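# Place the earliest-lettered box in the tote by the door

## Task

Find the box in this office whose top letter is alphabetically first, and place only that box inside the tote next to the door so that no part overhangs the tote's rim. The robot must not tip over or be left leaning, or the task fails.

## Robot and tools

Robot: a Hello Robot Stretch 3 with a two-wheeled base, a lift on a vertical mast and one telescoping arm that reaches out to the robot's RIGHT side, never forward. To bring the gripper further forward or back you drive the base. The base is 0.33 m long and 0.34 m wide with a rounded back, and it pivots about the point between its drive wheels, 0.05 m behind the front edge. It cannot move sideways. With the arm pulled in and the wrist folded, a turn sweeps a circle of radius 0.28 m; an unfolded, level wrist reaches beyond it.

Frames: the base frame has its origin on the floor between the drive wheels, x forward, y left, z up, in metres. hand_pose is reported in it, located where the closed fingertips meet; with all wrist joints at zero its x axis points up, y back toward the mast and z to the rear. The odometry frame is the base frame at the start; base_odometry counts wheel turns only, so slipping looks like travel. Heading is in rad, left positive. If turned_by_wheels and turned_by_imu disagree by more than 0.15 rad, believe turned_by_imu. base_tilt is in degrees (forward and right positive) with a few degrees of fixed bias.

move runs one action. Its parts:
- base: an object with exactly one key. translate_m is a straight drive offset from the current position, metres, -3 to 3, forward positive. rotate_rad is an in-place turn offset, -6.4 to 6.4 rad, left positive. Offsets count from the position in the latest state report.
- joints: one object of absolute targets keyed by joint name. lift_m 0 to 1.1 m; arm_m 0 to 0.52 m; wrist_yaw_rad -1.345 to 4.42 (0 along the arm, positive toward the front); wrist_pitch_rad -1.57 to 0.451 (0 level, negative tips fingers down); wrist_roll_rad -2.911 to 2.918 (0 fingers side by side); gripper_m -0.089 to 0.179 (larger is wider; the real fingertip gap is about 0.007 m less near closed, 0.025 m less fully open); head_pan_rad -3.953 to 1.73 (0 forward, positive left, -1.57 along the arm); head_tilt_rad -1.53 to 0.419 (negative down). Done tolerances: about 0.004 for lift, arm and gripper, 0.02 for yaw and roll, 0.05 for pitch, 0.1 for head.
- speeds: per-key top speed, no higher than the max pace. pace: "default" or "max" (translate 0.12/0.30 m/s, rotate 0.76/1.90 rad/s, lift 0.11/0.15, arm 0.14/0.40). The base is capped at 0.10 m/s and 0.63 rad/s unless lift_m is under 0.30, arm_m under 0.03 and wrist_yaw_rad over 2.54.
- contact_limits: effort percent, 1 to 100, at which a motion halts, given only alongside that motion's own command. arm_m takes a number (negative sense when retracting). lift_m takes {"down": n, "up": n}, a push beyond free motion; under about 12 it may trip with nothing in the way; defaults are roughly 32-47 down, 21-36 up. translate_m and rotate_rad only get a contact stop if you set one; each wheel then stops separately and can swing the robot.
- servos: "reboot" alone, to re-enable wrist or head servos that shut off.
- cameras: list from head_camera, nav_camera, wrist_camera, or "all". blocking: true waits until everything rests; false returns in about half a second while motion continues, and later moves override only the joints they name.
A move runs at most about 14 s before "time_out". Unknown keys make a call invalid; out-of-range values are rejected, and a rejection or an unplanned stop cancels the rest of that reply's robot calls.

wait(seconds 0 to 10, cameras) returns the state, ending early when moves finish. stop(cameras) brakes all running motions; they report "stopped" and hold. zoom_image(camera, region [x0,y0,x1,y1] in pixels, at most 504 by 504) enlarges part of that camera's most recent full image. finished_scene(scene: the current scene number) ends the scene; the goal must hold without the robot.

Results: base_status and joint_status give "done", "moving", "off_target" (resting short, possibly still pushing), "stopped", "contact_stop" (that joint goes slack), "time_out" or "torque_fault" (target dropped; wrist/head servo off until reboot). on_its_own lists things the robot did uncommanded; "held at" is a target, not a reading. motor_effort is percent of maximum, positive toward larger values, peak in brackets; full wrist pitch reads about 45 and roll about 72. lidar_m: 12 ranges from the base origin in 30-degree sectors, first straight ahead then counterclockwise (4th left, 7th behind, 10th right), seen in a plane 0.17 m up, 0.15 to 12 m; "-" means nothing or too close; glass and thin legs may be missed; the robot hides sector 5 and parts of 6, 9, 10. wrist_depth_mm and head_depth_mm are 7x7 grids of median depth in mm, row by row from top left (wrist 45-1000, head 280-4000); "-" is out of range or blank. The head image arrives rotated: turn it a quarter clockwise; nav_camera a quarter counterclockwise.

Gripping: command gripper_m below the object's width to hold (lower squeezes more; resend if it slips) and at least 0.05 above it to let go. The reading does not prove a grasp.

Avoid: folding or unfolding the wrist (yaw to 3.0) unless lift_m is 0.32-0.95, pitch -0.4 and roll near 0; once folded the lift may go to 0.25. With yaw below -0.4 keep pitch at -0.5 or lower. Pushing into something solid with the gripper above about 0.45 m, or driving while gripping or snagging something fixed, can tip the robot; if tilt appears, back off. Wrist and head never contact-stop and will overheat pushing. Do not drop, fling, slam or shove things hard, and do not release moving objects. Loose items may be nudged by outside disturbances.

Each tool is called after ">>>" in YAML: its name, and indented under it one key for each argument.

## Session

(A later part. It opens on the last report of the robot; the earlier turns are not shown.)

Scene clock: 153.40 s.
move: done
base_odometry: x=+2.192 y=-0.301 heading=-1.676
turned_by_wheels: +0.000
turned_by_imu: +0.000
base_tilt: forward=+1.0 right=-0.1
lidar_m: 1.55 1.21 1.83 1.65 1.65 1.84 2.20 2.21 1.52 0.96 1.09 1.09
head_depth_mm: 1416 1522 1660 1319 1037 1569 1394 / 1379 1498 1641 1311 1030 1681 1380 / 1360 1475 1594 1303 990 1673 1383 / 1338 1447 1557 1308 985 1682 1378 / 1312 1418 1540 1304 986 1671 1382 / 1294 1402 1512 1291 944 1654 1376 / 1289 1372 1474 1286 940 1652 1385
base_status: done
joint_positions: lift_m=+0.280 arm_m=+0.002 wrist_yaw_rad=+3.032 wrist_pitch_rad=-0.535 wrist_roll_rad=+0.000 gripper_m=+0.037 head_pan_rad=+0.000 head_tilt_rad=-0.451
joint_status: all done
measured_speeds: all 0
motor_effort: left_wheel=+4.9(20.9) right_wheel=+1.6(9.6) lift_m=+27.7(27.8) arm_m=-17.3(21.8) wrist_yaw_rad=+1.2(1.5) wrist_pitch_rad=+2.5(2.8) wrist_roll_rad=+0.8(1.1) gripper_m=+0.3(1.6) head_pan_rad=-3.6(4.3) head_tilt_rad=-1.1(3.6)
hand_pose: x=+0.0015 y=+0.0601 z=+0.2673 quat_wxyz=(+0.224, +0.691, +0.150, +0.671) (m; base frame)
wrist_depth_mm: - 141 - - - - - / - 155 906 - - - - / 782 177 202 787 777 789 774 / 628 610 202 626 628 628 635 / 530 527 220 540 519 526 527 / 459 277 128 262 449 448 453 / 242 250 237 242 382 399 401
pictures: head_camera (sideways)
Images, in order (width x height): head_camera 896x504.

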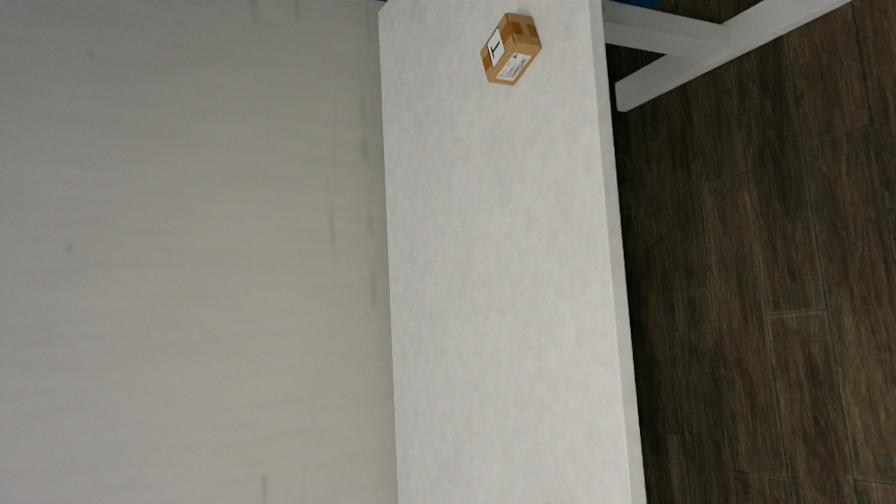

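>>> zoom_image:
  camera: "head_camera"
  region: [440, 0, 580, 110]

>>> move:
  joints: {"head_pan_rad": 0.5, "head_tilt_rad": -0.45}
  pace: "max"
  cameras: ["head_camera"]

Scaled by 3.600 from the camera's 896x504 image, which has a finer 1280x720 frame.

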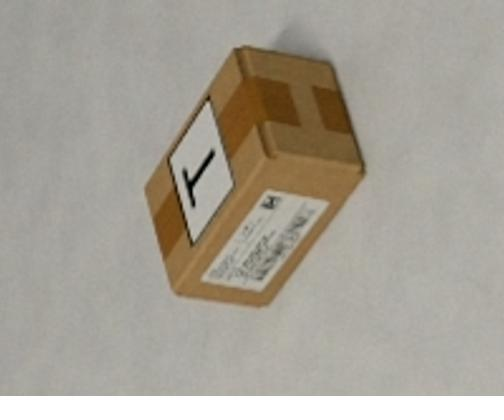

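Scene clock: 157.47 s.
move: done
base_odometry: x=+2.192 y=-0.301 heading=-1.676
turned_by_wheels: +0.000
turned_by_imu: +0.001
base_tilt: forward=+1.0 right=-0.1
lidar_m: 1.56 1.21 1.83 1.65 1.65 1.84 2.20 2.20 1.52 0.96 1.10 1.08
head_depth_mm: 1269 1363 1467 1322 960 1637 1387 / 1329 1412 1521 1317 951 1674 1390 / 1355 1448 1558 1301 985 1681 1384 / 1400 1504 1633 1300 991 1670 1380 / 1447 1556 1680 1287 1064 1582 1386 / 1482 1597 1750 1293 1895 1662 1346 / 1552 1669 1830 1962 1951 1668 1378
base_status: not commanded
joint_positions: lift_m=+0.280 arm_m=+0.002 wrist_yaw_rad=+3.032 wrist_pitch_rad=-0.535 wrist_roll_rad=+0.000 gripper_m=+0.037 head_pan_rad=+0.505 head_tilt_rad=-0.451
joint_status: all done
measured_speeds: all 0
motor_effort: left_wheel=+5.0(5.2) right_wheel=+2.0(2.1) lift_m=+31.9(32.2) arm_m=-12.9(14.1) wrist_yaw_rad=+1.2(1.3) wrist_pitch_rad=+2.5(2.7) wrist_roll_rad=+0.8(1.1) gripper_m=-1.1(1.2) head_pan_rad=+2.5(5.3) head_tilt_rad=-0.9(3.5)
hand_pose: x=+0.0015 y=+0.0601 z=+0.2673 quat_wxyz=(+0.224, +0.691, +0.150, +0.671) (m; base frame)
wrist_depth_mm: - 140 - - - - - / - 155 960 - - - - / 789 177 203 779 789 771 783 / 634 614 201 627 639 640 629 / 536 523 220 527 531 528 528 / 459 276 128 263 444 459 453 / 244 249 238 244 378 398 401
pictures: head_camera (sideways)
Images, in order (width x height): head_camera 896x504.

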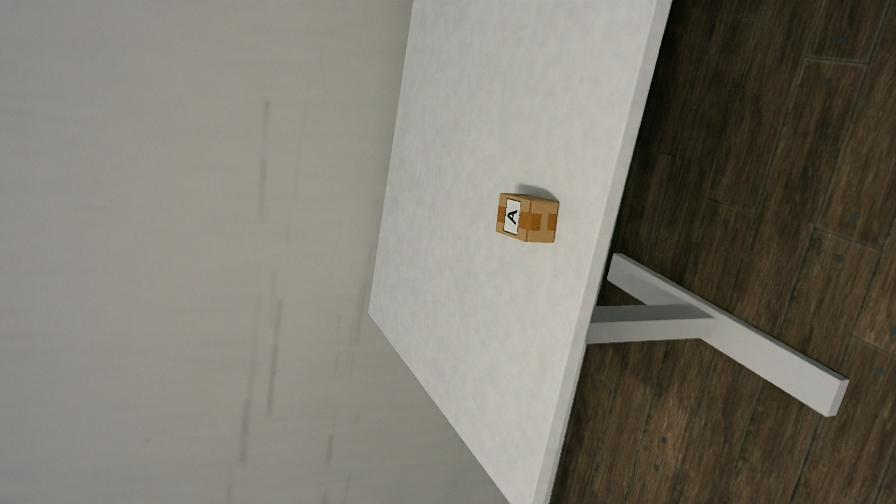

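>>> zoom_image:
  camera: "head_camera"
  region: [470, 160, 590, 270]

Scaled by 4.200 from the camera's 896x504 image, which has a finer 1280x720 frame.

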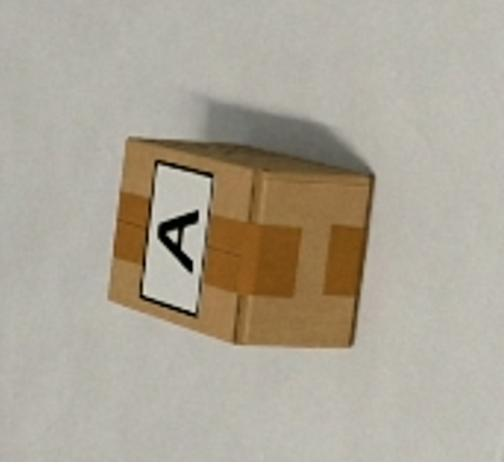

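>>> move:
  base: {"rotate_rad": 0.559}
  pace: "max"
  joints: {"head_pan_rad": 0.0, "head_tilt_rad": -0.6}
  cameras: ["head_camera"]

>>> move:
  base: {"translate_m": 0.48}
  pace: "max"
  joints: {"head_pan_rad": -0.4, "head_tilt_rad": -0.7}
  cameras: ["head_camera"]

Scene clock: 222.90 s.
move: done
base_odometry: x=+2.192 y=-0.301 heading=-1.117
turned_by_wheels: +0.559
turned_by_imu: +0.557
base_tilt: forward=+0.8 right=-0.3
lidar_m: 1.21 1.86 1.65 1.22 1.97 2.20 2.21 1.52 0.96 1.08 1.10 1.56
head_depth_mm: 1286 1399 1361 1011 1698 1475 1264 / 1322 1450 1358 1007 1735 1469 1267 / 1382 1507 1360 978 1784 1477 1261 / 1431 1568 1357 1037 1728 1483 1263 / 1471 1618 1351 1080 1673 1476 1263 / 1529 1692 1837 1127 1775 1469 1261 / 1602 1787 1996 2070 1760 1474 1256
base_status: done
joint_positions: lift_m=+0.280 arm_m=+0.002 wrist_yaw_rad=+3.032 wrist_pitch_rad=-0.535 wrist_roll_rad=+0.000 gripper_m=+0.037 head_pan_rad=-0.011 head_tilt_rad=-0.599
joint_status: all done
measured_speeds: all 0
motor_effort: left_wheel=-8.7(16.5) right_wheel=+9.0(16.2) lift_m=+29.5(32.1) arm_m=-11.0(11.0) wrist_yaw_rad=+1.0(1.4) wrist_pitch_rad=+2.6(2.9) wrist_roll_rad=+1.0(1.0) gripper_m=-0.6(1.2) head_pan_rad=+1.1(4.4) head_tilt_rad=-2.9(6.2)
hand_pose: x=+0.0015 y=+0.0601 z=+0.2673 quat_wxyz=(+0.224, +0.691, +0.150, +0.671) (m; base frame)
wrist_depth_mm: - 140 - - - - - / - 155 923 - - - - / 779 176 202 784 780 777 778 / 629 614 202 634 628 630 626 / 534 526 220 525 527 527 527 / 462 277 128 262 443 450 458 / 243 249 237 244 381 401 404
pictures: head_camera (sideways)
Images, in order (width x height): head_camera 896x504.

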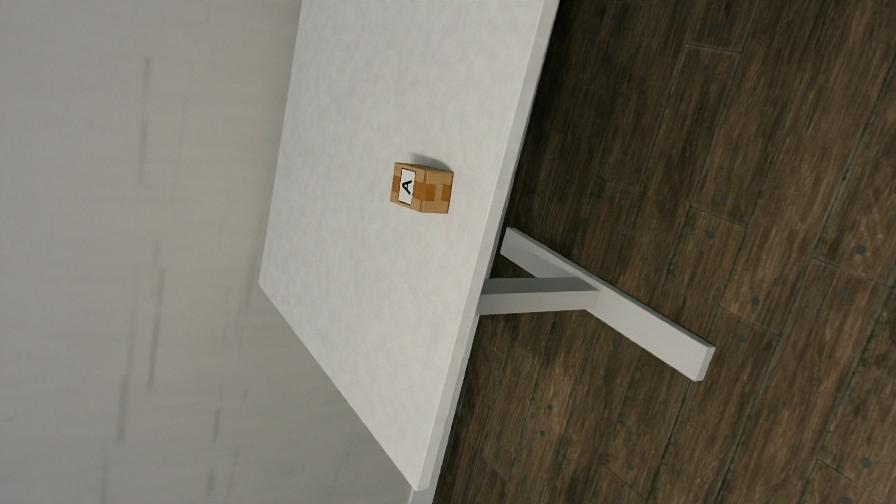

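Scene clock: 225.80 s.
move: done
base_odometry: x=+2.402 y=-0.733 heading=-1.118
turned_by_wheels: +0.000
turned_by_imu: +0.000
base_tilt: forward=+1.1 right=-0.2
lidar_m: 0.74 1.32 1.50 1.23 1.79 2.65 1.97 1.29 1.52 1.08 1.04 1.10
head_depth_mm: 948 1059 1113 872 721 612 1164 / 950 1062 1111 874 719 609 1161 / 939 1054 1110 871 716 609 1163 / 942 1055 1107 870 716 610 1171 / 945 1053 1113 870 716 598 1159 / 942 1051 1105 866 714 601 1159 / 940 1050 1105 870 715 609 1149
base_status: done
joint_positions: lift_m=+0.280 arm_m=+0.002 wrist_yaw_rad=+3.032 wrist_pitch_rad=-0.535 wrist_roll_rad=+0.000 gripper_m=+0.037 head_pan_rad=-0.404 head_tilt_rad=-0.701
joint_status: all done
measured_speeds: all 0
motor_effort: left_wheel=+0.3(10.1) right_wheel=+7.6(20.5) lift_m=+23.6(29.6) arm_m=-16.3(16.3) wrist_yaw_rad=+0.4(1.4) wrist_pitch_rad=+2.5(2.8) wrist_roll_rad=+0.7(1.0) gripper_m=+0.8(1.6) head_pan_rad=+3.0(4.3) head_tilt_rad=-2.1(6.0)
hand_pose: x=+0.0015 y=+0.0601 z=+0.2673 quat_wxyz=(+0.224, +0.691, +0.150, +0.671) (m; base frame)
wrist_depth_mm: - 140 - - - - - / - 156 907 - - - - / 773 177 203 765 774 785 787 / 647 604 203 641 620 628 637 / 532 538 220 532 530 523 515 / 457 275 127 262 441 455 451 / 243 251 237 244 380 406 395
pictures: head_camera (sideways)
Images, in order (width x height): head_camera 896x504.

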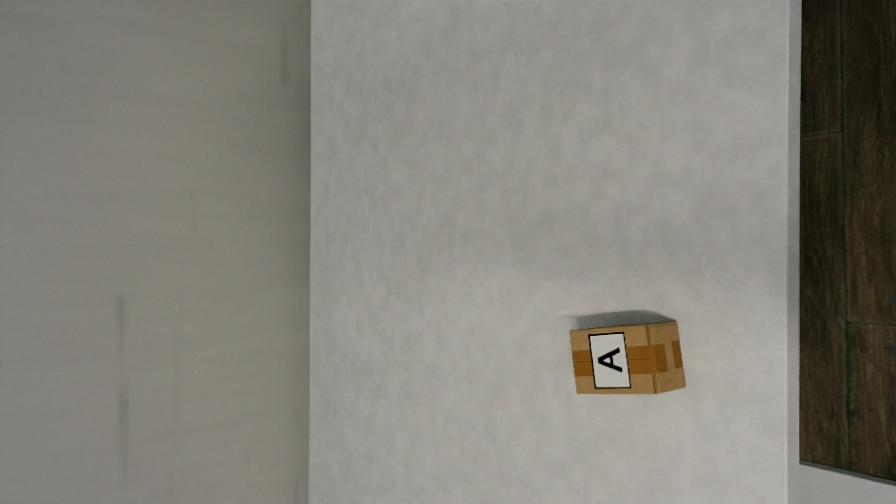

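>>> zoom_image:
  camera: "head_camera"
  region: [540, 290, 720, 420]

>>> move:
  base: {"rotate_rad": 1.28}
  pace: "max"
  joints: {"lift_m": 0.93, "head_pan_rad": -1.57, "head_tilt_rad": -0.9, "wrist_pitch_rad": -0.4}
  cameras: ["head_camera"]

Scaled by 2.800 from the camera's 896x504 image, which has a finer 1280x720 frame.

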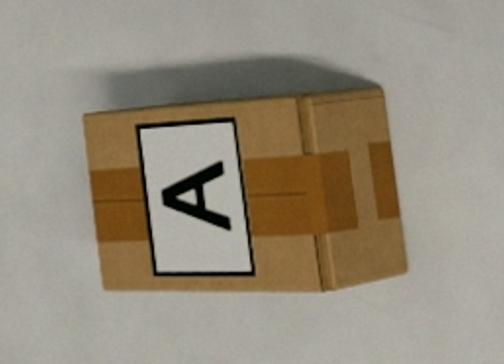

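Scene clock: 234.53 s.
move: done
base_odometry: x=+2.402 y=-0.733 heading=+0.162
turned_by_wheels: +1.280
turned_by_imu: +1.275
base_tilt: forward=+1.0 right=-0.2
lidar_m: 1.50 1.23 2.12 2.65 2.09 1.29 1.08 1.04 1.14 1.10 0.74 1.55
head_depth_mm: 995 992 847 - - 1252 1128 / 995 995 830 740 - 1254 1141 / 1011 995 828 740 - - - / 1017 993 831 738 - 1279 - / 1032 999 827 739 - 1260 1133 / 1035 997 830 710 656 1260 1141 / 1045 990 829 711 645 1234 1134
base_status: done
joint_positions: lift_m=+0.930 arm_m=+0.002 wrist_yaw_rad=+3.032 wrist_pitch_rad=-0.420 wrist_roll_rad=+0.000 gripper_m=+0.037 head_pan_rad=-1.571 head_tilt_rad=-0.900
joint_status: all done
measured_speeds: all 0
motor_effort: left_wheel=-8.2(15.1) right_wheel=+9.3(16.5) lift_m=+30.8(34.4) arm_m=-20.4(22.8) wrist_yaw_rad=+0.7(1.5) wrist_pitch_rad=+3.5(7.0) wrist_roll_rad=+0.8(1.1) gripper_m=-0.6(1.1) head_pan_rad=+4.2(5.1) head_tilt_rad=-4.7(6.9)
hand_pose: x=+0.0032 y=+0.0761 z=+0.9423 quat_wxyz=(+0.185, +0.698, +0.110, +0.683) (m; base frame)
wrist_depth_mm: - 137 - - - - - / - 147 - - - - - / - 160 - - - - - / - - 205 - - - - / - - 198 - - - - / - - 127 - - - - / - - 253 - - - -
pictures: head_camera (sideways)
Images, in order (width x height): head_camera 896x504.

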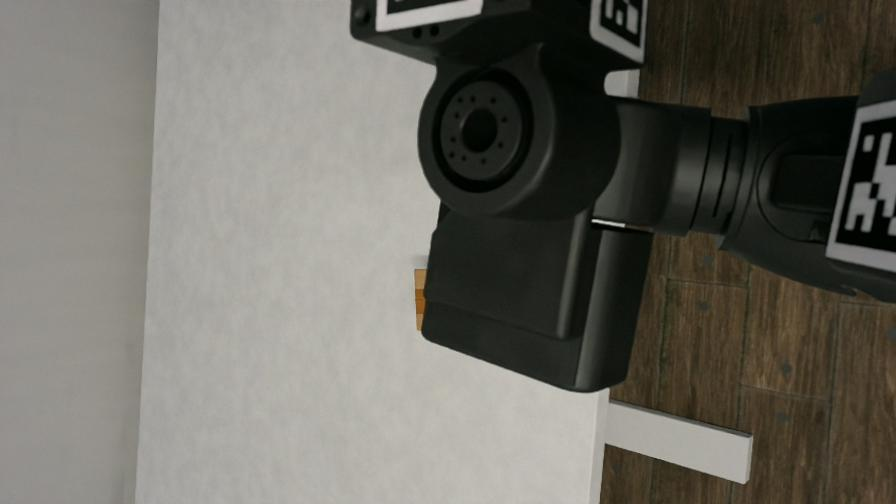

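>>> move:
  base: {"translate_m": 0.08}
  pace: "max"
  joints: {"wrist_yaw_rad": 1.57, "wrist_pitch_rad": -0.4, "gripper_m": 0.15}

>>> move:
  joints: {"wrist_yaw_rad": 0.03, "wrist_pitch_rad": -1.1, "arm_m": 0.15}
  pace: "max"
  cameras: ["wrist_camera", "head_camera"]

Scene clock: 278.53 s.
move: done
base_odometry: x=+2.481 y=-0.720 heading=+0.162
turned_by_wheels: +0.000
turned_by_imu: +0.001
base_tilt: forward=+0.9 right=+0.0
lidar_m: 1.42 1.16 2.05 2.66 2.09 1.36 1.16 1.10 1.15 1.10 0.70 1.47
head_depth_mm: 996 993 847 - - 1258 1136 / 1002 996 825 - - 1237 1133 / 1012 995 829 - - 1232 1135 / 1022 996 831 693 642 1220 1137 / 1021 991 830 711 644 1218 1134 / 1038 998 825 713 - - 1140 / 1047 1000 831 724 - 1221 1139
base_status: done
joint_positions: lift_m=+0.930 arm_m=+0.002 wrist_yaw_rad=+1.573 wrist_pitch_rad=-0.420 wrist_roll_rad=+0.000 gripper_m=+0.150 head_pan_rad=-1.570 head_tilt_rad=-0.900
joint_status: all done
measured_speeds: all 0
motor_effort: left_wheel=-3.2(6.8) right_wheel=+13.6(15.6) lift_m=+29.0(30.0) arm_m=-17.6(18.7) wrist_yaw_rad=-2.1(7.2) wrist_pitch_rad=+3.2(6.5) wrist_roll_rad=+0.7(1.1) gripper_m=+0.1(93.1) head_pan_rad=+3.4(3.9) head_tilt_rad=-3.2(5.1)
hand_pose: x=+0.2028 y=-0.1463 z=+0.9423 quat_wxyz=(+0.593, +0.594, -0.384, +0.386) (m; base frame)
wrist_depth_mm: - - - - - - - / - - - - - - - / - - - - - - - / - - - - - - - / - - - - - - - / - 122 - - - 120 - / - - - - - - 101

Scene clock: 280.03 s.
move: done
base_odometry: x=+2.481 y=-0.720 heading=+0.162
turned_by_wheels: +0.000
turned_by_imu: +0.000
base_tilt: forward=+1.0 right=-0.2
lidar_m: 1.42 1.16 2.05 2.66 2.09 1.36 1.16 1.10 1.15 1.10 0.70 1.47
head_depth_mm: 976 - - 681 619 1252 1130 / 1001 - 292 541 620 1253 1132 / 1009 1025 292 352 633 1258 1135 / 1019 994 807 647 633 1264 1133 / 1023 995 829 697 634 1261 1137 / 1037 1000 827 709 644 1247 1132 / 1048 1000 831 711 645 1261 1140
base_status: not commanded
joint_positions: lift_m=+0.930 arm_m=+0.150 wrist_yaw_rad=+0.033 wrist_pitch_rad=-1.103 wrist_roll_rad=+0.000 gripper_m=+0.150 head_pan_rad=-1.570 head_tilt_rad=-0.900
joint_status: all done
measured_speeds: all 0
motor_effort: left_wheel=-3.1(3.4) right_wheel=+13.4(13.6) lift_m=+28.5(29.2) arm_m=+22.1(25.4) wrist_yaw_rad=-2.1(6.6) wrist_pitch_rad=+0.2(4.1) wrist_roll_rad=+0.8(1.1) gripper_m=+0.4(1.1) head_pan_rad=+3.2(3.6) head_tilt_rad=-4.0(5.4)
hand_pose: x=-0.0185 y=-0.3889 z=+0.8291 quat_wxyz=(+0.608, +0.381, -0.596, -0.361) (m; base frame)
wrist_depth_mm: - - - - - - - / - - - - - - - / - - - - - - - / - - - 241 - - - / - - - 229 - 144 - / - 122 - - - 120 - / - 115 - - - - 101
pictures: head_camera (sideways), wrist_camera
Images, in order (width x height): head_camera 896x504, wrist_camera 644x364.

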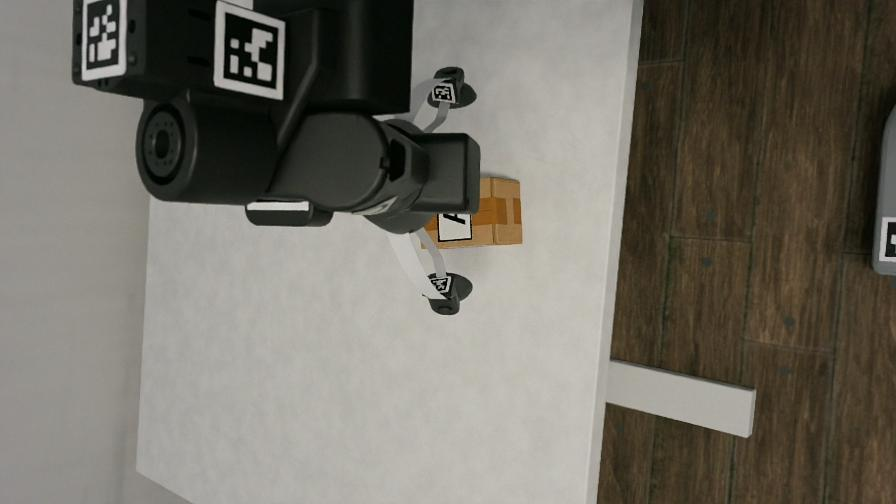

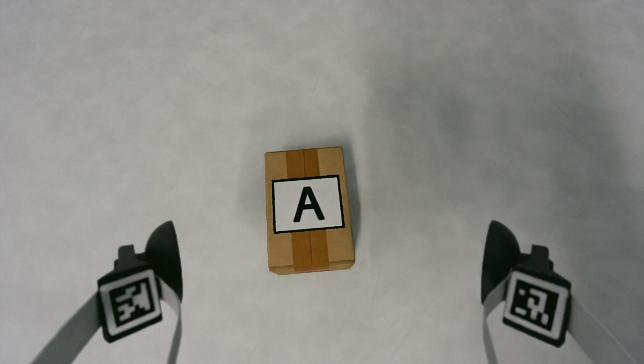

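>>> move:
  base: {"translate_m": 0.009}
  joints: {"wrist_yaw_rad": 0.109, "arm_m": 0.197, "lift_m": 0.895}
  pace: "max"
  cameras: ["wrist_camera"]

Scene clock: 304.97 s.
move: done
base_odometry: x=+2.490 y=-0.718 heading=+0.161
turned_by_wheels: +0.000
turned_by_imu: +0.001
base_tilt: forward=+0.9 right=-0.3
lidar_m: 1.41 1.15 2.03 2.65 2.09 1.36 1.16 1.11 1.14 1.10 0.70 1.46
head_depth_mm: 979 313 334 710 617 1251 1133 / 987 308 336 681 619 1258 1139 / 1008 326 350 438 629 1254 1137 / 1015 994 809 666 631 1254 1134 / 1031 993 828 695 643 1257 1138 / 1039 992 831 710 645 1236 1141 / 1046 999 830 710 644 1263 1140
base_status: done
joint_positions: lift_m=+0.895 arm_m=+0.197 wrist_yaw_rad=+0.106 wrist_pitch_rad=-1.105 wrist_roll_rad=+0.000 gripper_m=+0.150 head_pan_rad=-1.570 head_tilt_rad=-0.900
joint_status: all done
measured_speeds: all 0
motor_effort: left_wheel=-0.9(6.1) right_wheel=+7.9(14.3) lift_m=+19.5(24.5) arm_m=+20.3(25.4) wrist_yaw_rad=+3.1(7.0) wrist_pitch_rad=+0.4(1.1) wrist_roll_rad=+0.9(1.0) gripper_m=+0.3(1.2) head_pan_rad=+2.9(3.6) head_tilt_rad=-2.6(5.4)
hand_pose: x=-0.0117 y=-0.4350 z=+0.7939 quat_wxyz=(+0.621, +0.403, -0.581, -0.339) (m; base frame)
wrist_depth_mm: - - - - - - - / - - - - - - - / - - - - - - - / - - - - - - - / - - - 193 - 144 - / - 122 - 185 - 120 - / - 115 - 176 - - 101
pictures: wrist_camera
Images, in order (width x height): wrist_camera 644x364.

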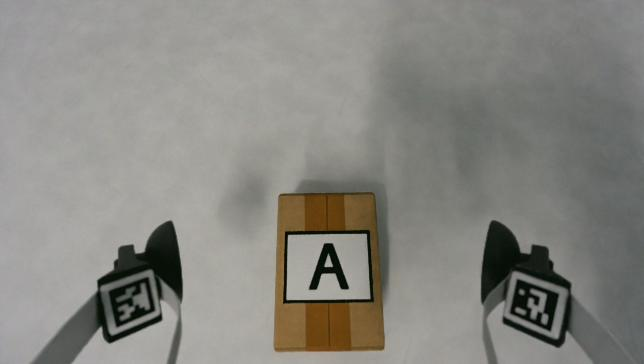

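>>> move:
  joints: {"lift_m": 0.852}
  speeds: {"lift_m": 0.05}
  contact_limits: {"lift_m": {"down": 16}}
  cameras: ["wrist_camera"]

Scene clock: 321.87 s.
move: done
base_odometry: x=+2.490 y=-0.718 heading=+0.161
turned_by_wheels: +0.000
turned_by_imu: +0.001
base_tilt: forward=+1.0 right=-0.1
lidar_m: 1.41 1.15 2.03 2.65 2.09 1.36 1.17 1.11 1.14 1.10 0.70 1.46
head_depth_mm: 993 991 335 370 619 1259 1127 / 999 996 356 622 619 1259 1135 / 1013 991 370 440 632 1261 1139 / 1015 991 827 669 632 1257 1133 / 1027 996 830 710 642 1264 1132 / 1032 996 827 712 646 1242 1135 / 1044 999 833 708 644 1262 1138
base_status: not commanded
joint_positions: lift_m=+0.852 arm_m=+0.197 wrist_yaw_rad=+0.106 wrist_pitch_rad=-1.105 wrist_roll_rad=+0.000 gripper_m=+0.150 head_pan_rad=-1.570 head_tilt_rad=-0.900
joint_status: all done
measured_speeds: all 0
motor_effort: left_wheel=-0.6(1.1) right_wheel=+8.0(8.5) lift_m=+19.4(21.1) arm_m=-14.4(14.7) wrist_yaw_rad=+3.0(3.4) wrist_pitch_rad=+0.8(1.2) wrist_roll_rad=+0.8(1.2) gripper_m=+0.3(1.1) head_pan_rad=+2.1(2.8) head_tilt_rad=-3.4(4.8)
contact_limits: lift_m down 16 (down: maximum 72; up: maximum 65)
hand_pose: x=-0.0117 y=-0.4350 z=+0.7509 quat_wxyz=(+0.621, +0.403, -0.581, -0.339) (m; base frame)
wrist_depth_mm: - - - - - - - / - - - - - - - / - - - - - - - / - - - 159 - - - / - - - 151 - 144 - / - 122 - 143 143 120 - / - 115 - 137 - - 101
pictures: wrist_camera
Images, in order (width x height): wrist_camera 644x364.

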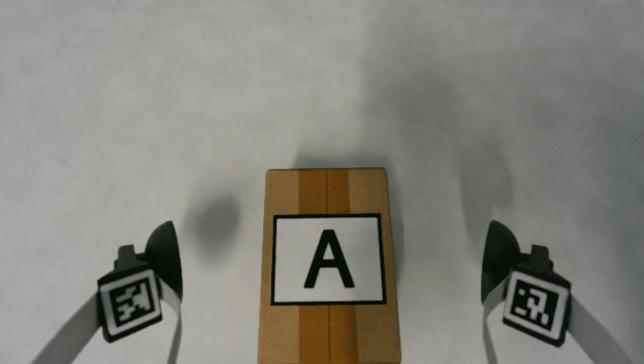

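>>> move:
  joints: {"gripper_m": 0.008}
  cameras: ["wrist_camera"]

>>> move:
  joints: {"lift_m": 0.885}
  speeds: {"lift_m": 0.06}
  cameras: ["wrist_camera"]

Scene clock: 330.37 s.
move: done
base_odometry: x=+2.490 y=-0.718 heading=+0.161
turned_by_wheels: +0.000
turned_by_imu: +0.001
base_tilt: forward=+0.9 right=-0.1
lidar_m: 1.41 1.15 2.03 2.65 2.10 1.37 1.16 1.11 1.14 1.10 0.70 1.46
head_depth_mm: 993 989 336 370 621 1259 1132 / 1005 990 356 666 621 1257 1131 / 1008 994 369 439 632 1254 1133 / 1018 994 827 683 632 1261 1138 / 1026 997 830 709 642 1257 1141 / 1038 995 826 711 644 1237 1140 / 1048 997 827 708 644 1266 1136
base_status: not commanded
joint_positions: lift_m=+0.852 arm_m=+0.197 wrist_yaw_rad=+0.107 wrist_pitch_rad=-1.107 wrist_roll_rad=+0.000 gripper_m=+0.009 head_pan_rad=-1.570 head_tilt_rad=-0.900
joint_status: all done
measured_speeds: all 0
motor_effort: left_wheel=-0.8(1.1) right_wheel=+8.0(8.9) lift_m=+23.4(23.4) arm_m=-22.0(22.7) wrist_yaw_rad=+2.9(3.4) wrist_pitch_rad=+1.0(1.5) wrist_roll_rad=+0.8(1.0) gripper_m=-19.8(98.8) head_pan_rad=+2.1(3.1) head_tilt_rad=-4.2(4.8)
contact_limits: lift_m down 16 (down: maximum 72; up: maximum 65)
hand_pose: x=-0.0117 y=-0.4346 z=+0.7508 quat_wxyz=(+0.621, +0.403, -0.580, -0.339) (m; base frame)
wrist_depth_mm: - - - - - - - / - - - - - - - / - - - - - - - / - - - 157 - - - / - - 149 149 150 - - / - - 129 142 127 - - / - - - 136 136 - -
pictures: wrist_camera
Images, in order (width x height): wrist_camera 644x364.

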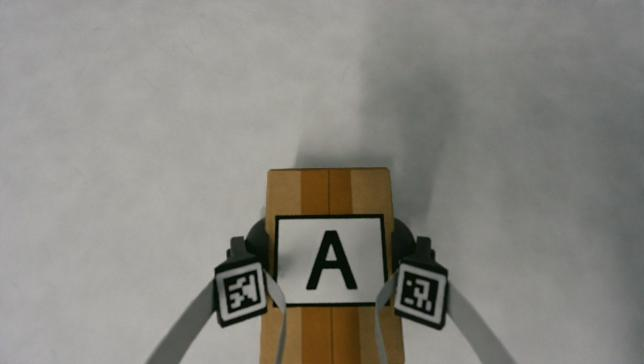

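Scene clock: 331.50 s.
move: done
base_odometry: x=+2.490 y=-0.718 heading=+0.161
turned_by_wheels: +0.000
turned_by_imu: +0.000
base_tilt: forward=+1.0 right=-0.2
lidar_m: 1.41 1.15 2.03 2.65 2.09 1.36 1.17 1.11 1.14 1.11 0.70 1.46
head_depth_mm: 991 317 340 694 618 1250 1131 / 1003 317 340 696 619 1261 1130 / 1013 939 356 420 632 1261 1139 / 1019 992 810 680 629 1249 1133 / 1027 991 831 710 641 1258 1139 / 1035 994 826 712 646 1235 1130 / 1048 996 828 711 645 1256 1141
base_status: not commanded
joint_positions: lift_m=+0.885 arm_m=+0.197 wrist_yaw_rad=+0.107 wrist_pitch_rad=-1.108 wrist_roll_rad=+0.000 gripper_m=+0.009 head_pan_rad=-1.570 head_tilt_rad=-0.900
joint_status: all done
measured_speeds: all 0
motor_effort: left_wheel=-0.6(1.1) right_wheel=+7.9(8.5) lift_m=+32.5(33.3) arm_m=-22.0(22.5) wrist_yaw_rad=+2.9(3.4) wrist_pitch_rad=+1.0(1.6) wrist_roll_rad=+0.8(1.1) gripper_m=-18.8(20.4) head_pan_rad=+2.0(2.6) head_tilt_rad=-3.8(4.3)
hand_pose: x=-0.0117 y=-0.4344 z=+0.7837 quat_wxyz=(+0.621, +0.403, -0.580, -0.340) (m; base frame)
wrist_depth_mm: - - - - - - - / - - - - - - - / - - - - - - - / - - - 158 - - - / - - 149 149 149 - - / - - 129 142 128 - - / - - - 136 136 - -
pictures: wrist_camera
Images, in order (width x height): wrist_camera 644x364.

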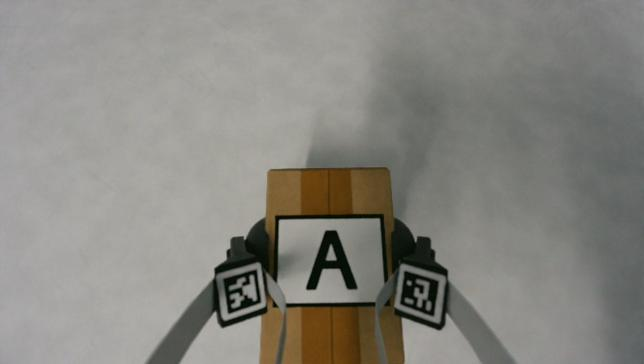

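>>> move:
  joints: {"lift_m": 0.91, "arm_m": 0.03, "head_pan_rad": 0.0, "head_tilt_rad": -0.45}

>>> move:
  base: {"rotate_rad": 1.921}
  cameras: ["nav_camera", "wrist_camera"]

Scene clock: 363.23 s.
move: done
base_odometry: x=+2.490 y=-0.718 heading=+0.161
turned_by_wheels: +0.000
turned_by_imu: +0.001
base_tilt: forward=+1.0 right=-0.1
lidar_m: 1.41 1.16 2.03 2.65 2.09 1.37 1.17 1.11 1.14 1.10 0.70 1.46
head_depth_mm: 1167 1254 1365 1463 1616 1681 1389 / 1177 1261 1371 1502 1641 1676 1389 / 1191 1282 1380 1520 1655 1687 1395 / 1198 1287 1386 1532 1666 1667 1377 / 1209 1294 1414 1538 1709 1681 1376 / 1216 1317 1433 1560 1720 1654 1383 / 1225 1316 1411 1581 1727 1664 1379
base_status: not commanded
joint_positions: lift_m=+0.910 arm_m=+0.030 wrist_yaw_rad=+0.107 wrist_pitch_rad=-1.108 wrist_roll_rad=+0.000 gripper_m=+0.009 head_pan_rad=+0.013 head_tilt_rad=-0.449
joint_status: all done
measured_speeds: translate_m=+0.000 rotate_rad=+0.000 lift_m=+0.000 arm_m=+0.000 wrist_yaw_rad=+0.000 wrist_pitch_rad=+0.000 wrist_roll_rad=+0.000 head_pan_rad=-0.024 head_tilt_rad=+0.000
motor_effort: left_wheel=-1.0(1.1) right_wheel=+8.0(8.6) lift_m=+31.4(33.8) arm_m=-21.6(24.8) wrist_yaw_rad=+2.6(3.4) wrist_pitch_rad=+1.3(1.6) wrist_roll_rad=+1.0(1.1) gripper_m=-19.2(20.6) head_pan_rad=-2.6(4.5) head_tilt_rad=+2.3(5.0)
hand_pose: x=-0.0117 y=-0.2673 z=+0.8087 quat_wxyz=(+0.620, +0.404, -0.580, -0.340) (m; base frame)
wrist_depth_mm: - - - - - - - / - - - - - - - / - - - - - - - / - - - 157 - - - / 963 953 153 149 150 - - / 891 911 129 143 129 914 878 / 870 874 836 136 139 835 857

Scene clock: 367.37 s.
move: done
base_odometry: x=+2.490 y=-0.718 heading=+2.082
turned_by_wheels: +1.920
turned_by_imu: +1.915
base_tilt: forward=+1.1 right=-0.1
lidar_m: 2.03 1.36 1.51 1.11 1.12 1.11 0.70 1.35 1.42 1.15 1.73 2.65
head_depth_mm: 2203 2388 2564 2690 2133 1688 1389 / 2307 2476 2664 2752 2155 1674 1394 / 2415 2547 2765 2897 2122 1689 1378 / 2493 2690 2907 2942 2117 1683 1389 / 2594 2816 3083 2896 2117 1665 1385 / 2638 2889 2038 2219 2135 1660 1385 / 1740 1845 2082 2235 2001 1661 1381
base_status: done
joint_positions: lift_m=+0.910 arm_m=+0.030 wrist_yaw_rad=+0.107 wrist_pitch_rad=-1.108 wrist_roll_rad=+0.000 gripper_m=+0.009 head_pan_rad=+0.000 head_tilt_rad=-0.449
joint_status: not commanded
measured_speeds: all 0
motor_effort: left_wheel=-9.2(14.4) right_wheel=+11.1(15.5) lift_m=+28.9(31.6) arm_m=-21.8(22.7) wrist_yaw_rad=+2.8(3.5) wrist_pitch_rad=+1.4(1.7) wrist_roll_rad=+1.0(1.1) gripper_m=-19.2(20.6) head_pan_rad=-3.3(5.2) head_tilt_rad=-0.5(3.0)
hand_pose: x=-0.0117 y=-0.2673 z=+0.8087 quat_wxyz=(+0.620, +0.404, -0.580, -0.340) (m; base frame)
wrist_depth_mm: - - - - - - - / - - - - - - - / - - - - - - - / - - - 157 - - - / 957 968 932 149 954 941 932 / 892 921 129 143 129 901 904 / 867 842 851 137 139 867 846
pictures: nav_camera (sideways), wrist_camera
Images, in order (width x height): nav_camera 672x504, wrist_camera 644x364.

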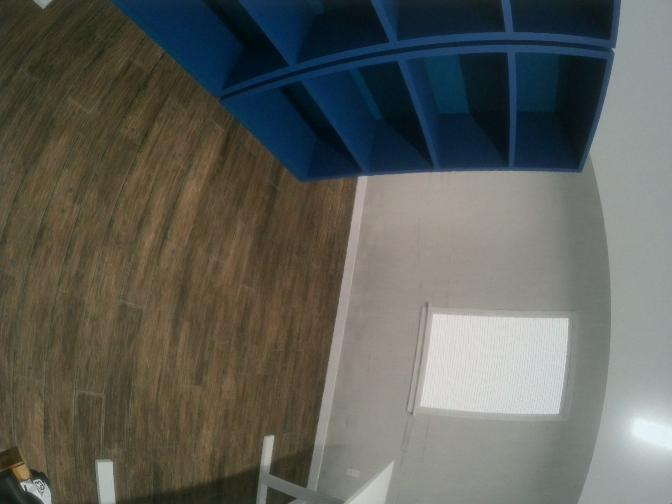

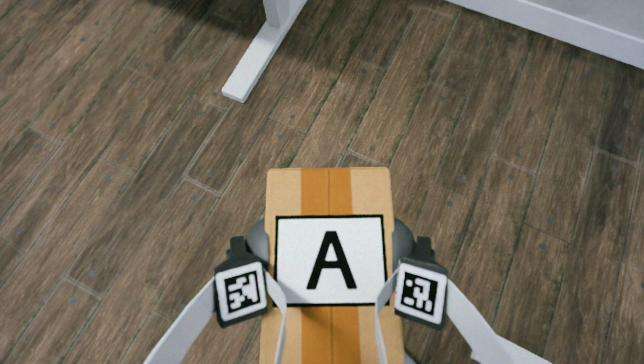

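>>> move:
  base: {"translate_m": 1.2}
  pace: "max"
  joints: {"lift_m": 0.5}
  speeds: {"lift_m": 0.08}

>>> move:
  base: {"translate_m": 1.076}
  pace: "max"
  joints: {"head_pan_rad": 0.9, "head_tilt_rad": -0.45}
  cameras: ["head_camera", "wrist_camera"]

Scene clock: 386.63 s.
move: done
base_odometry: x=+1.903 y=+0.328 heading=+2.082
turned_by_wheels: +0.000
turned_by_imu: -0.001
base_tilt: forward=+0.9 right=+0.1
lidar_m: 1.54 0.93 1.21 0.82 1.46 1.82 1.90 2.02 1.45 1.54 1.70 1.53
head_depth_mm: 1272 1353 1438 1564 1672 1706 1396 / 1320 1403 1515 1630 1789 1684 1384 / 1364 1460 1566 1707 1866 1687 1387 / 1416 1528 1653 1802 1962 1671 1382 / 1469 1594 1731 1890 2032 1664 1369 / 1534 1655 1823 1997 2094 1671 1371 / 1606 1739 1920 2124 2105 1665 1380
base_status: done
joint_positions: lift_m=+0.500 arm_m=+0.030 wrist_yaw_rad=+0.107 wrist_pitch_rad=-1.108 wrist_roll_rad=+0.000 gripper_m=+0.009 head_pan_rad=+0.000 head_tilt_rad=-0.450
joint_status: all done
measured_speeds: all 0
motor_effort: left_wheel=+7.0(13.1) right_wheel=+2.8(16.1) lift_m=+29.4(29.4) arm_m=-16.9(20.8) wrist_yaw_rad=+2.8(3.3) wrist_pitch_rad=+1.2(1.8) wrist_roll_rad=+0.8(1.1) gripper_m=-19.2(20.8) head_pan_rad=-2.4(4.4) head_tilt_rad=-2.5(3.7)
hand_pose: x=-0.0117 y=-0.2673 z=+0.3987 quat_wxyz=(+0.620, +0.404, -0.580, -0.340) (m; base frame)
wrist_depth_mm: 696 702 696 705 696 705 684 / 656 674 672 652 654 653 644 / 635 632 627 622 610 610 613 / 591 588 590 158 582 589 580 / 564 563 553 150 549 562 553 / 536 535 129 143 129 529 519 / 512 518 503 137 138 505 506

Scene clock: 398.33 s.
move: done
base_odometry: x=+1.376 y=+1.267 heading=+2.082
turned_by_wheels: +0.000
turned_by_imu: +0.000
base_tilt: forward=+0.9 right=-0.4
lidar_m: 0.53 0.64 1.22 0.77 0.71 1.37 2.96 2.28 1.72 0.93 0.58 0.52
head_depth_mm: 838 862 891 922 954 991 1036 / 1000 1044 1080 1126 1175 1233 1289 / 1212 1292 1384 1456 1544 1584 1387 / 1606 1708 1844 2004 1979 1667 1373 / 2244 2398 2615 2765 2130 1665 1381 / 2210 2351 2565 2675 2105 1676 1393 / 2166 2293 2481 2646 2111 1665 1374
base_status: done
joint_positions: lift_m=+0.500 arm_m=+0.030 wrist_yaw_rad=+0.107 wrist_pitch_rad=-1.108 wrist_roll_rad=+0.000 gripper_m=+0.009 head_pan_rad=+0.900 head_tilt_rad=-0.450
joint_status: all done
measured_speeds: all 0
motor_effort: left_wheel=+0.6(12.6) right_wheel=+9.8(15.0) lift_m=+32.0(33.0) arm_m=-12.8(16.5) wrist_yaw_rad=+2.5(3.4) wrist_pitch_rad=+1.2(1.6) wrist_roll_rad=+0.9(1.1) gripper_m=-20.2(20.7) head_pan_rad=-2.8(4.9) head_tilt_rad=-0.4(3.7)
hand_pose: x=-0.0117 y=-0.2673 z=+0.3987 quat_wxyz=(+0.620, +0.404, -0.580, -0.340) (m; base frame)
wrist_depth_mm: - - 684 686 694 690 693 / - - 670 652 658 649 651 / - 628 629 617 618 615 617 / - 581 582 157 583 590 582 / 538 564 561 149 545 560 553 / 534 528 129 143 129 535 530 / 513 517 506 136 138 508 503
pictures: head_camera (sideways), wrist_camera
Images, in order (width x height): head_camera 896x504, wrist_camera 644x364.

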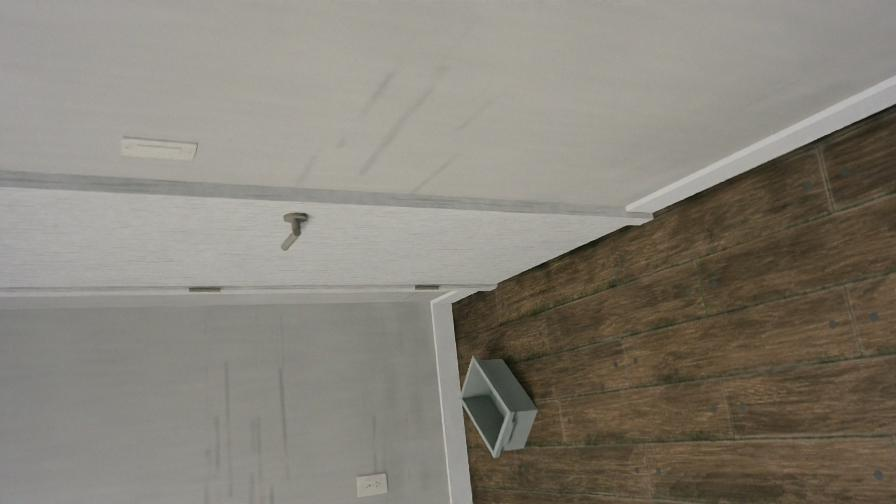

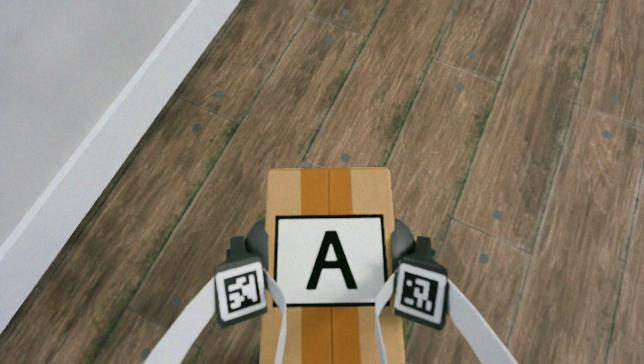

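>>> zoom_image:
  camera: "head_camera"
  region: [440, 340, 560, 470]

>>> move:
  base: {"rotate_rad": 1.208}
  joints: {"head_pan_rad": 0.0, "head_tilt_rad": -0.45}
  cameras: ["head_camera"]

Scaled by 3.877 from the camera's 896x504 image, which has a finer 1280x720 frame.

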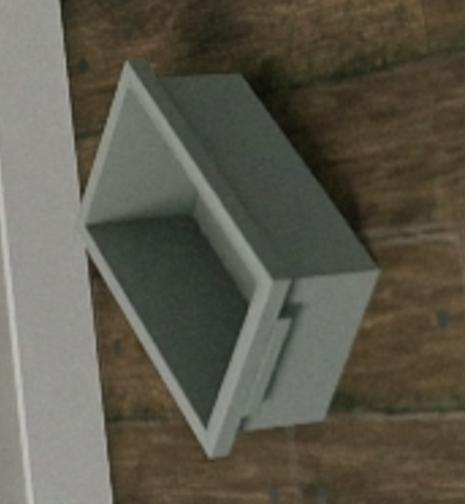

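Scene clock: 405.57 s.
move: done
base_odometry: x=+1.376 y=+1.267 heading=-2.994
turned_by_wheels: +1.207
turned_by_imu: +1.203
base_tilt: forward=+1.0 right=-0.2
lidar_m: 1.73 0.64 0.59 1.37 3.20 2.27 1.72 0.77 0.55 0.53 0.54 0.72
head_depth_mm: 1795 1745 1717 1693 1644 1595 1393 / 2210 2359 2532 2597 2108 1678 1388 / 2206 2405 2587 2769 2153 1677 1385 / 2236 2388 2626 2755 2120 1687 1389 / 2254 2393 2579 2784 2092 1662 1373 / 2235 2389 2613 2742 2108 1673 1383 / 2235 2428 2617 2769 2117 1656 1385
base_status: done
joint_positions: lift_m=+0.500 arm_m=+0.030 wrist_yaw_rad=+0.107 wrist_pitch_rad=-1.108 wrist_roll_rad=+0.000 gripper_m=+0.009 head_pan_rad=-0.005 head_tilt_rad=-0.450
joint_status: all done
measured_speeds: all 0
motor_effort: left_wheel=-10.3(14.9) right_wheel=+10.7(14.9) lift_m=+31.4(31.9) arm_m=-20.1(20.1) wrist_yaw_rad=+2.7(3.2) wrist_pitch_rad=+1.1(1.7) wrist_roll_rad=+0.8(1.0) gripper_m=-18.8(20.8) head_pan_rad=+3.0(4.8) head_tilt_rad=+1.1(2.6)
hand_pose: x=-0.0117 y=-0.2673 z=+0.3987 quat_wxyz=(+0.620, +0.404, -0.580, -0.340) (m; base frame)
wrist_depth_mm: - - - - - - - / - - - - - - - / 616 607 612 - - - - / 586 590 606 158 577 578 588 / 568 567 562 150 550 551 558 / 541 534 129 142 128 531 530 / 513 514 505 137 138 509 499
pictures: head_camera (sideways)
Images, in order (width x height): head_camera 896x504.

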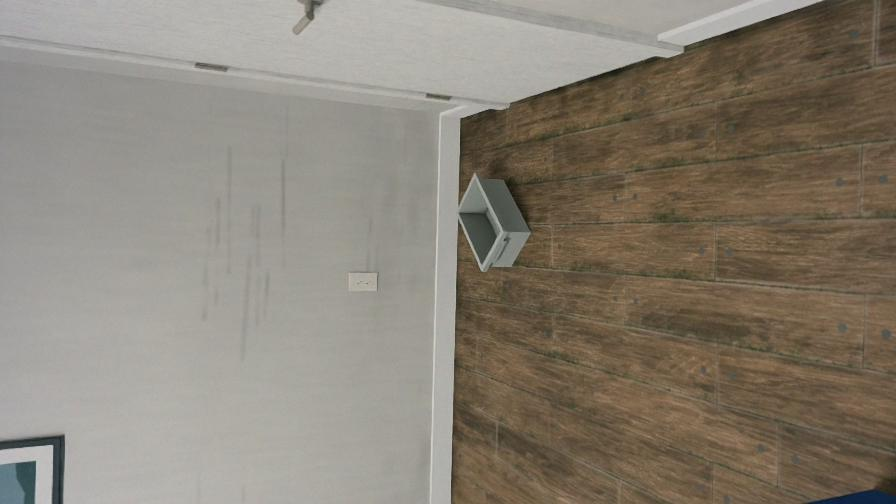

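>>> zoom_image:
  camera: "head_camera"
  region: [440, 160, 550, 285]

Scaled by 4.032 from the camera's 896x504 image, which has a finer 1280x720 frame.

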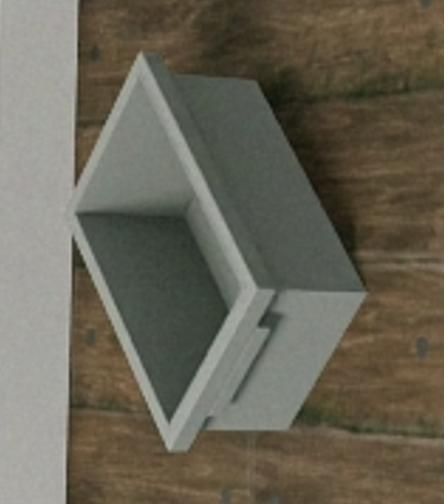

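>>> move:
  base: {"rotate_rad": 0.087}

>>> move:
  base: {"translate_m": 1.25}
  pace: "max"
  joints: {"head_pan_rad": -0.33, "head_tilt_rad": -0.75}
  cameras: ["head_camera", "wrist_camera"]

Scene clock: 461.10 s.
move: done
base_odometry: x=+1.376 y=+1.267 heading=-2.908
turned_by_wheels: +0.086
turned_by_imu: +0.087
base_tilt: forward=+0.9 right=-0.1
lidar_m: 2.49 0.59 0.60 2.29 2.94 2.23 1.72 0.71 0.54 0.53 0.55 0.79
head_depth_mm: 2159 2297 2434 2315 2066 1694 1385 / 2176 2367 2539 2740 2121 1683 1391 / 2209 2393 2566 2707 2132 1685 1376 / 2215 2400 2610 2763 2130 1682 1383 / 2272 2419 2637 2782 2122 1665 1378 / 2310 2513 2679 2795 2127 1649 1373 / 2313 2524 2737 2835 2019 1163 1195
base_status: done
joint_positions: lift_m=+0.500 arm_m=+0.030 wrist_yaw_rad=+0.107 wrist_pitch_rad=-1.108 wrist_roll_rad=+0.000 gripper_m=+0.009 head_pan_rad=+0.000 head_tilt_rad=-0.450
joint_status: not commanded
measured_speeds: all 0
motor_effort: left_wheel=-9.9(14.7) right_wheel=+11.1(14.7) lift_m=+31.1(31.5) arm_m=-20.4(22.3) wrist_yaw_rad=+2.6(3.0) wrist_pitch_rad=+1.2(1.6) wrist_roll_rad=+0.8(1.0) gripper_m=-19.6(20.4) head_pan_rad=+2.9(3.8) head_tilt_rad=+1.2(2.2)
hand_pose: x=-0.0117 y=-0.2673 z=+0.3987 quat_wxyz=(+0.620, +0.404, -0.580, -0.340) (m; base frame)
wrist_depth_mm: - - - - - - - / - - - - - - - / 626 624 610 612 - - - / 585 593 592 157 574 578 572 / 560 561 549 149 546 551 556 / 532 550 129 142 129 533 530 / 511 513 510 136 138 508 503

Scene clock: 474.53 s.
move: done
base_odometry: x=+0.160 y=+0.977 heading=-2.907
turned_by_wheels: +0.000
turned_by_imu: +0.000
base_tilt: forward=+1.0 right=-0.1
lidar_m: 1.35 1.42 2.01 1.27 0.54 0.56 1.96 0.79 0.60 0.57 0.58 0.85
head_depth_mm: 1058 1062 1126 1206 1265 1298 1181 / 1236 1353 1475 1558 1521 1343 1180 / 1230 1380 1611 1809 1572 1350 1176 / 1208 1368 1573 1761 1531 1345 1174 / 1188 1336 1523 1739 1515 1348 1186 / 1158 1300 1495 1713 1554 1338 1182 / 1135 1270 1450 1691 1559 1345 1186
base_status: done
joint_positions: lift_m=+0.500 arm_m=+0.030 wrist_yaw_rad=+0.107 wrist_pitch_rad=-1.108 wrist_roll_rad=+0.000 gripper_m=+0.009 head_pan_rad=-0.330 head_tilt_rad=-0.750
joint_status: all done
measured_speeds: all 0
motor_effort: left_wheel=+7.9(13.0) right_wheel=+1.8(17.5) lift_m=+30.1(31.4) arm_m=-4.4(21.1) wrist_yaw_rad=+3.0(3.3) wrist_pitch_rad=+1.4(1.8) wrist_roll_rad=+0.6(1.2) gripper_m=-19.6(20.8) head_pan_rad=-2.9(4.7) head_tilt_rad=-3.6(5.7)
hand_pose: x=-0.0117 y=-0.2673 z=+0.3987 quat_wxyz=(+0.620, +0.404, -0.580, -0.340) (m; base frame)
wrist_depth_mm: - - 444 - - - - / 647 644 544 - - - - / 626 621 625 621 607 605 - / 602 581 588 158 570 593 580 / 562 564 553 149 548 553 562 / 542 533 129 142 128 528 528 / 513 512 501 136 138 506 508
pictures: head_camera (sideways), wrist_camera
Images, in order (width x height): head_camera 896x504, wrist_camera 644x364.

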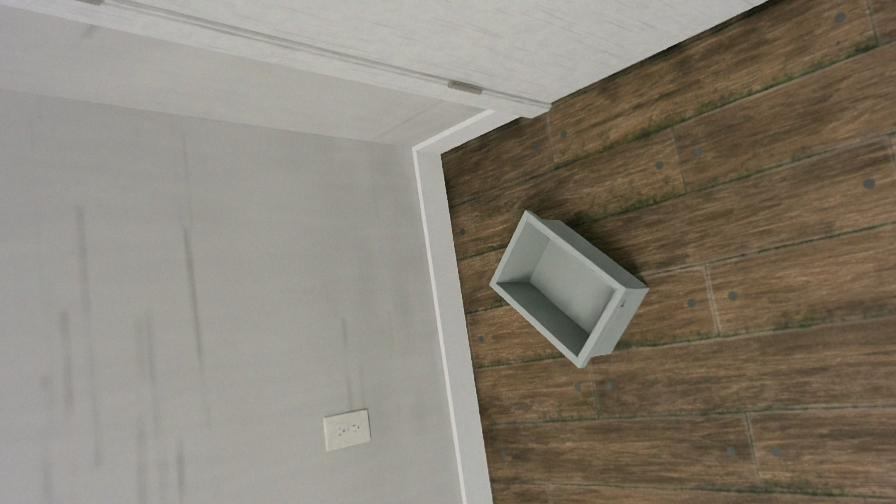

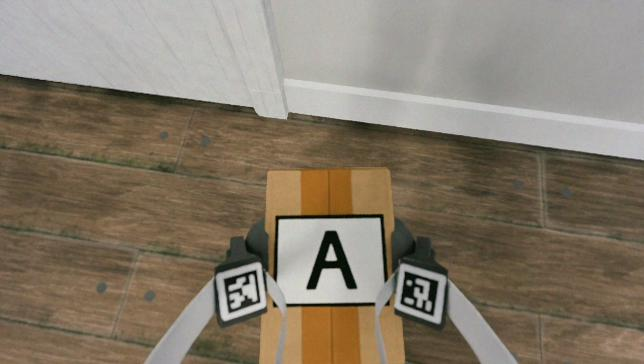

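>>> zoom_image:
  camera: "head_camera"
  region: [470, 190, 670, 390]

Scaled by 2.520 from the camera's 896x504 image, which has a finer 1280x720 frame.

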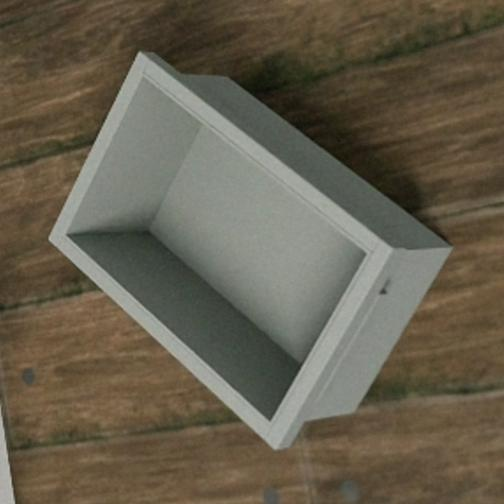

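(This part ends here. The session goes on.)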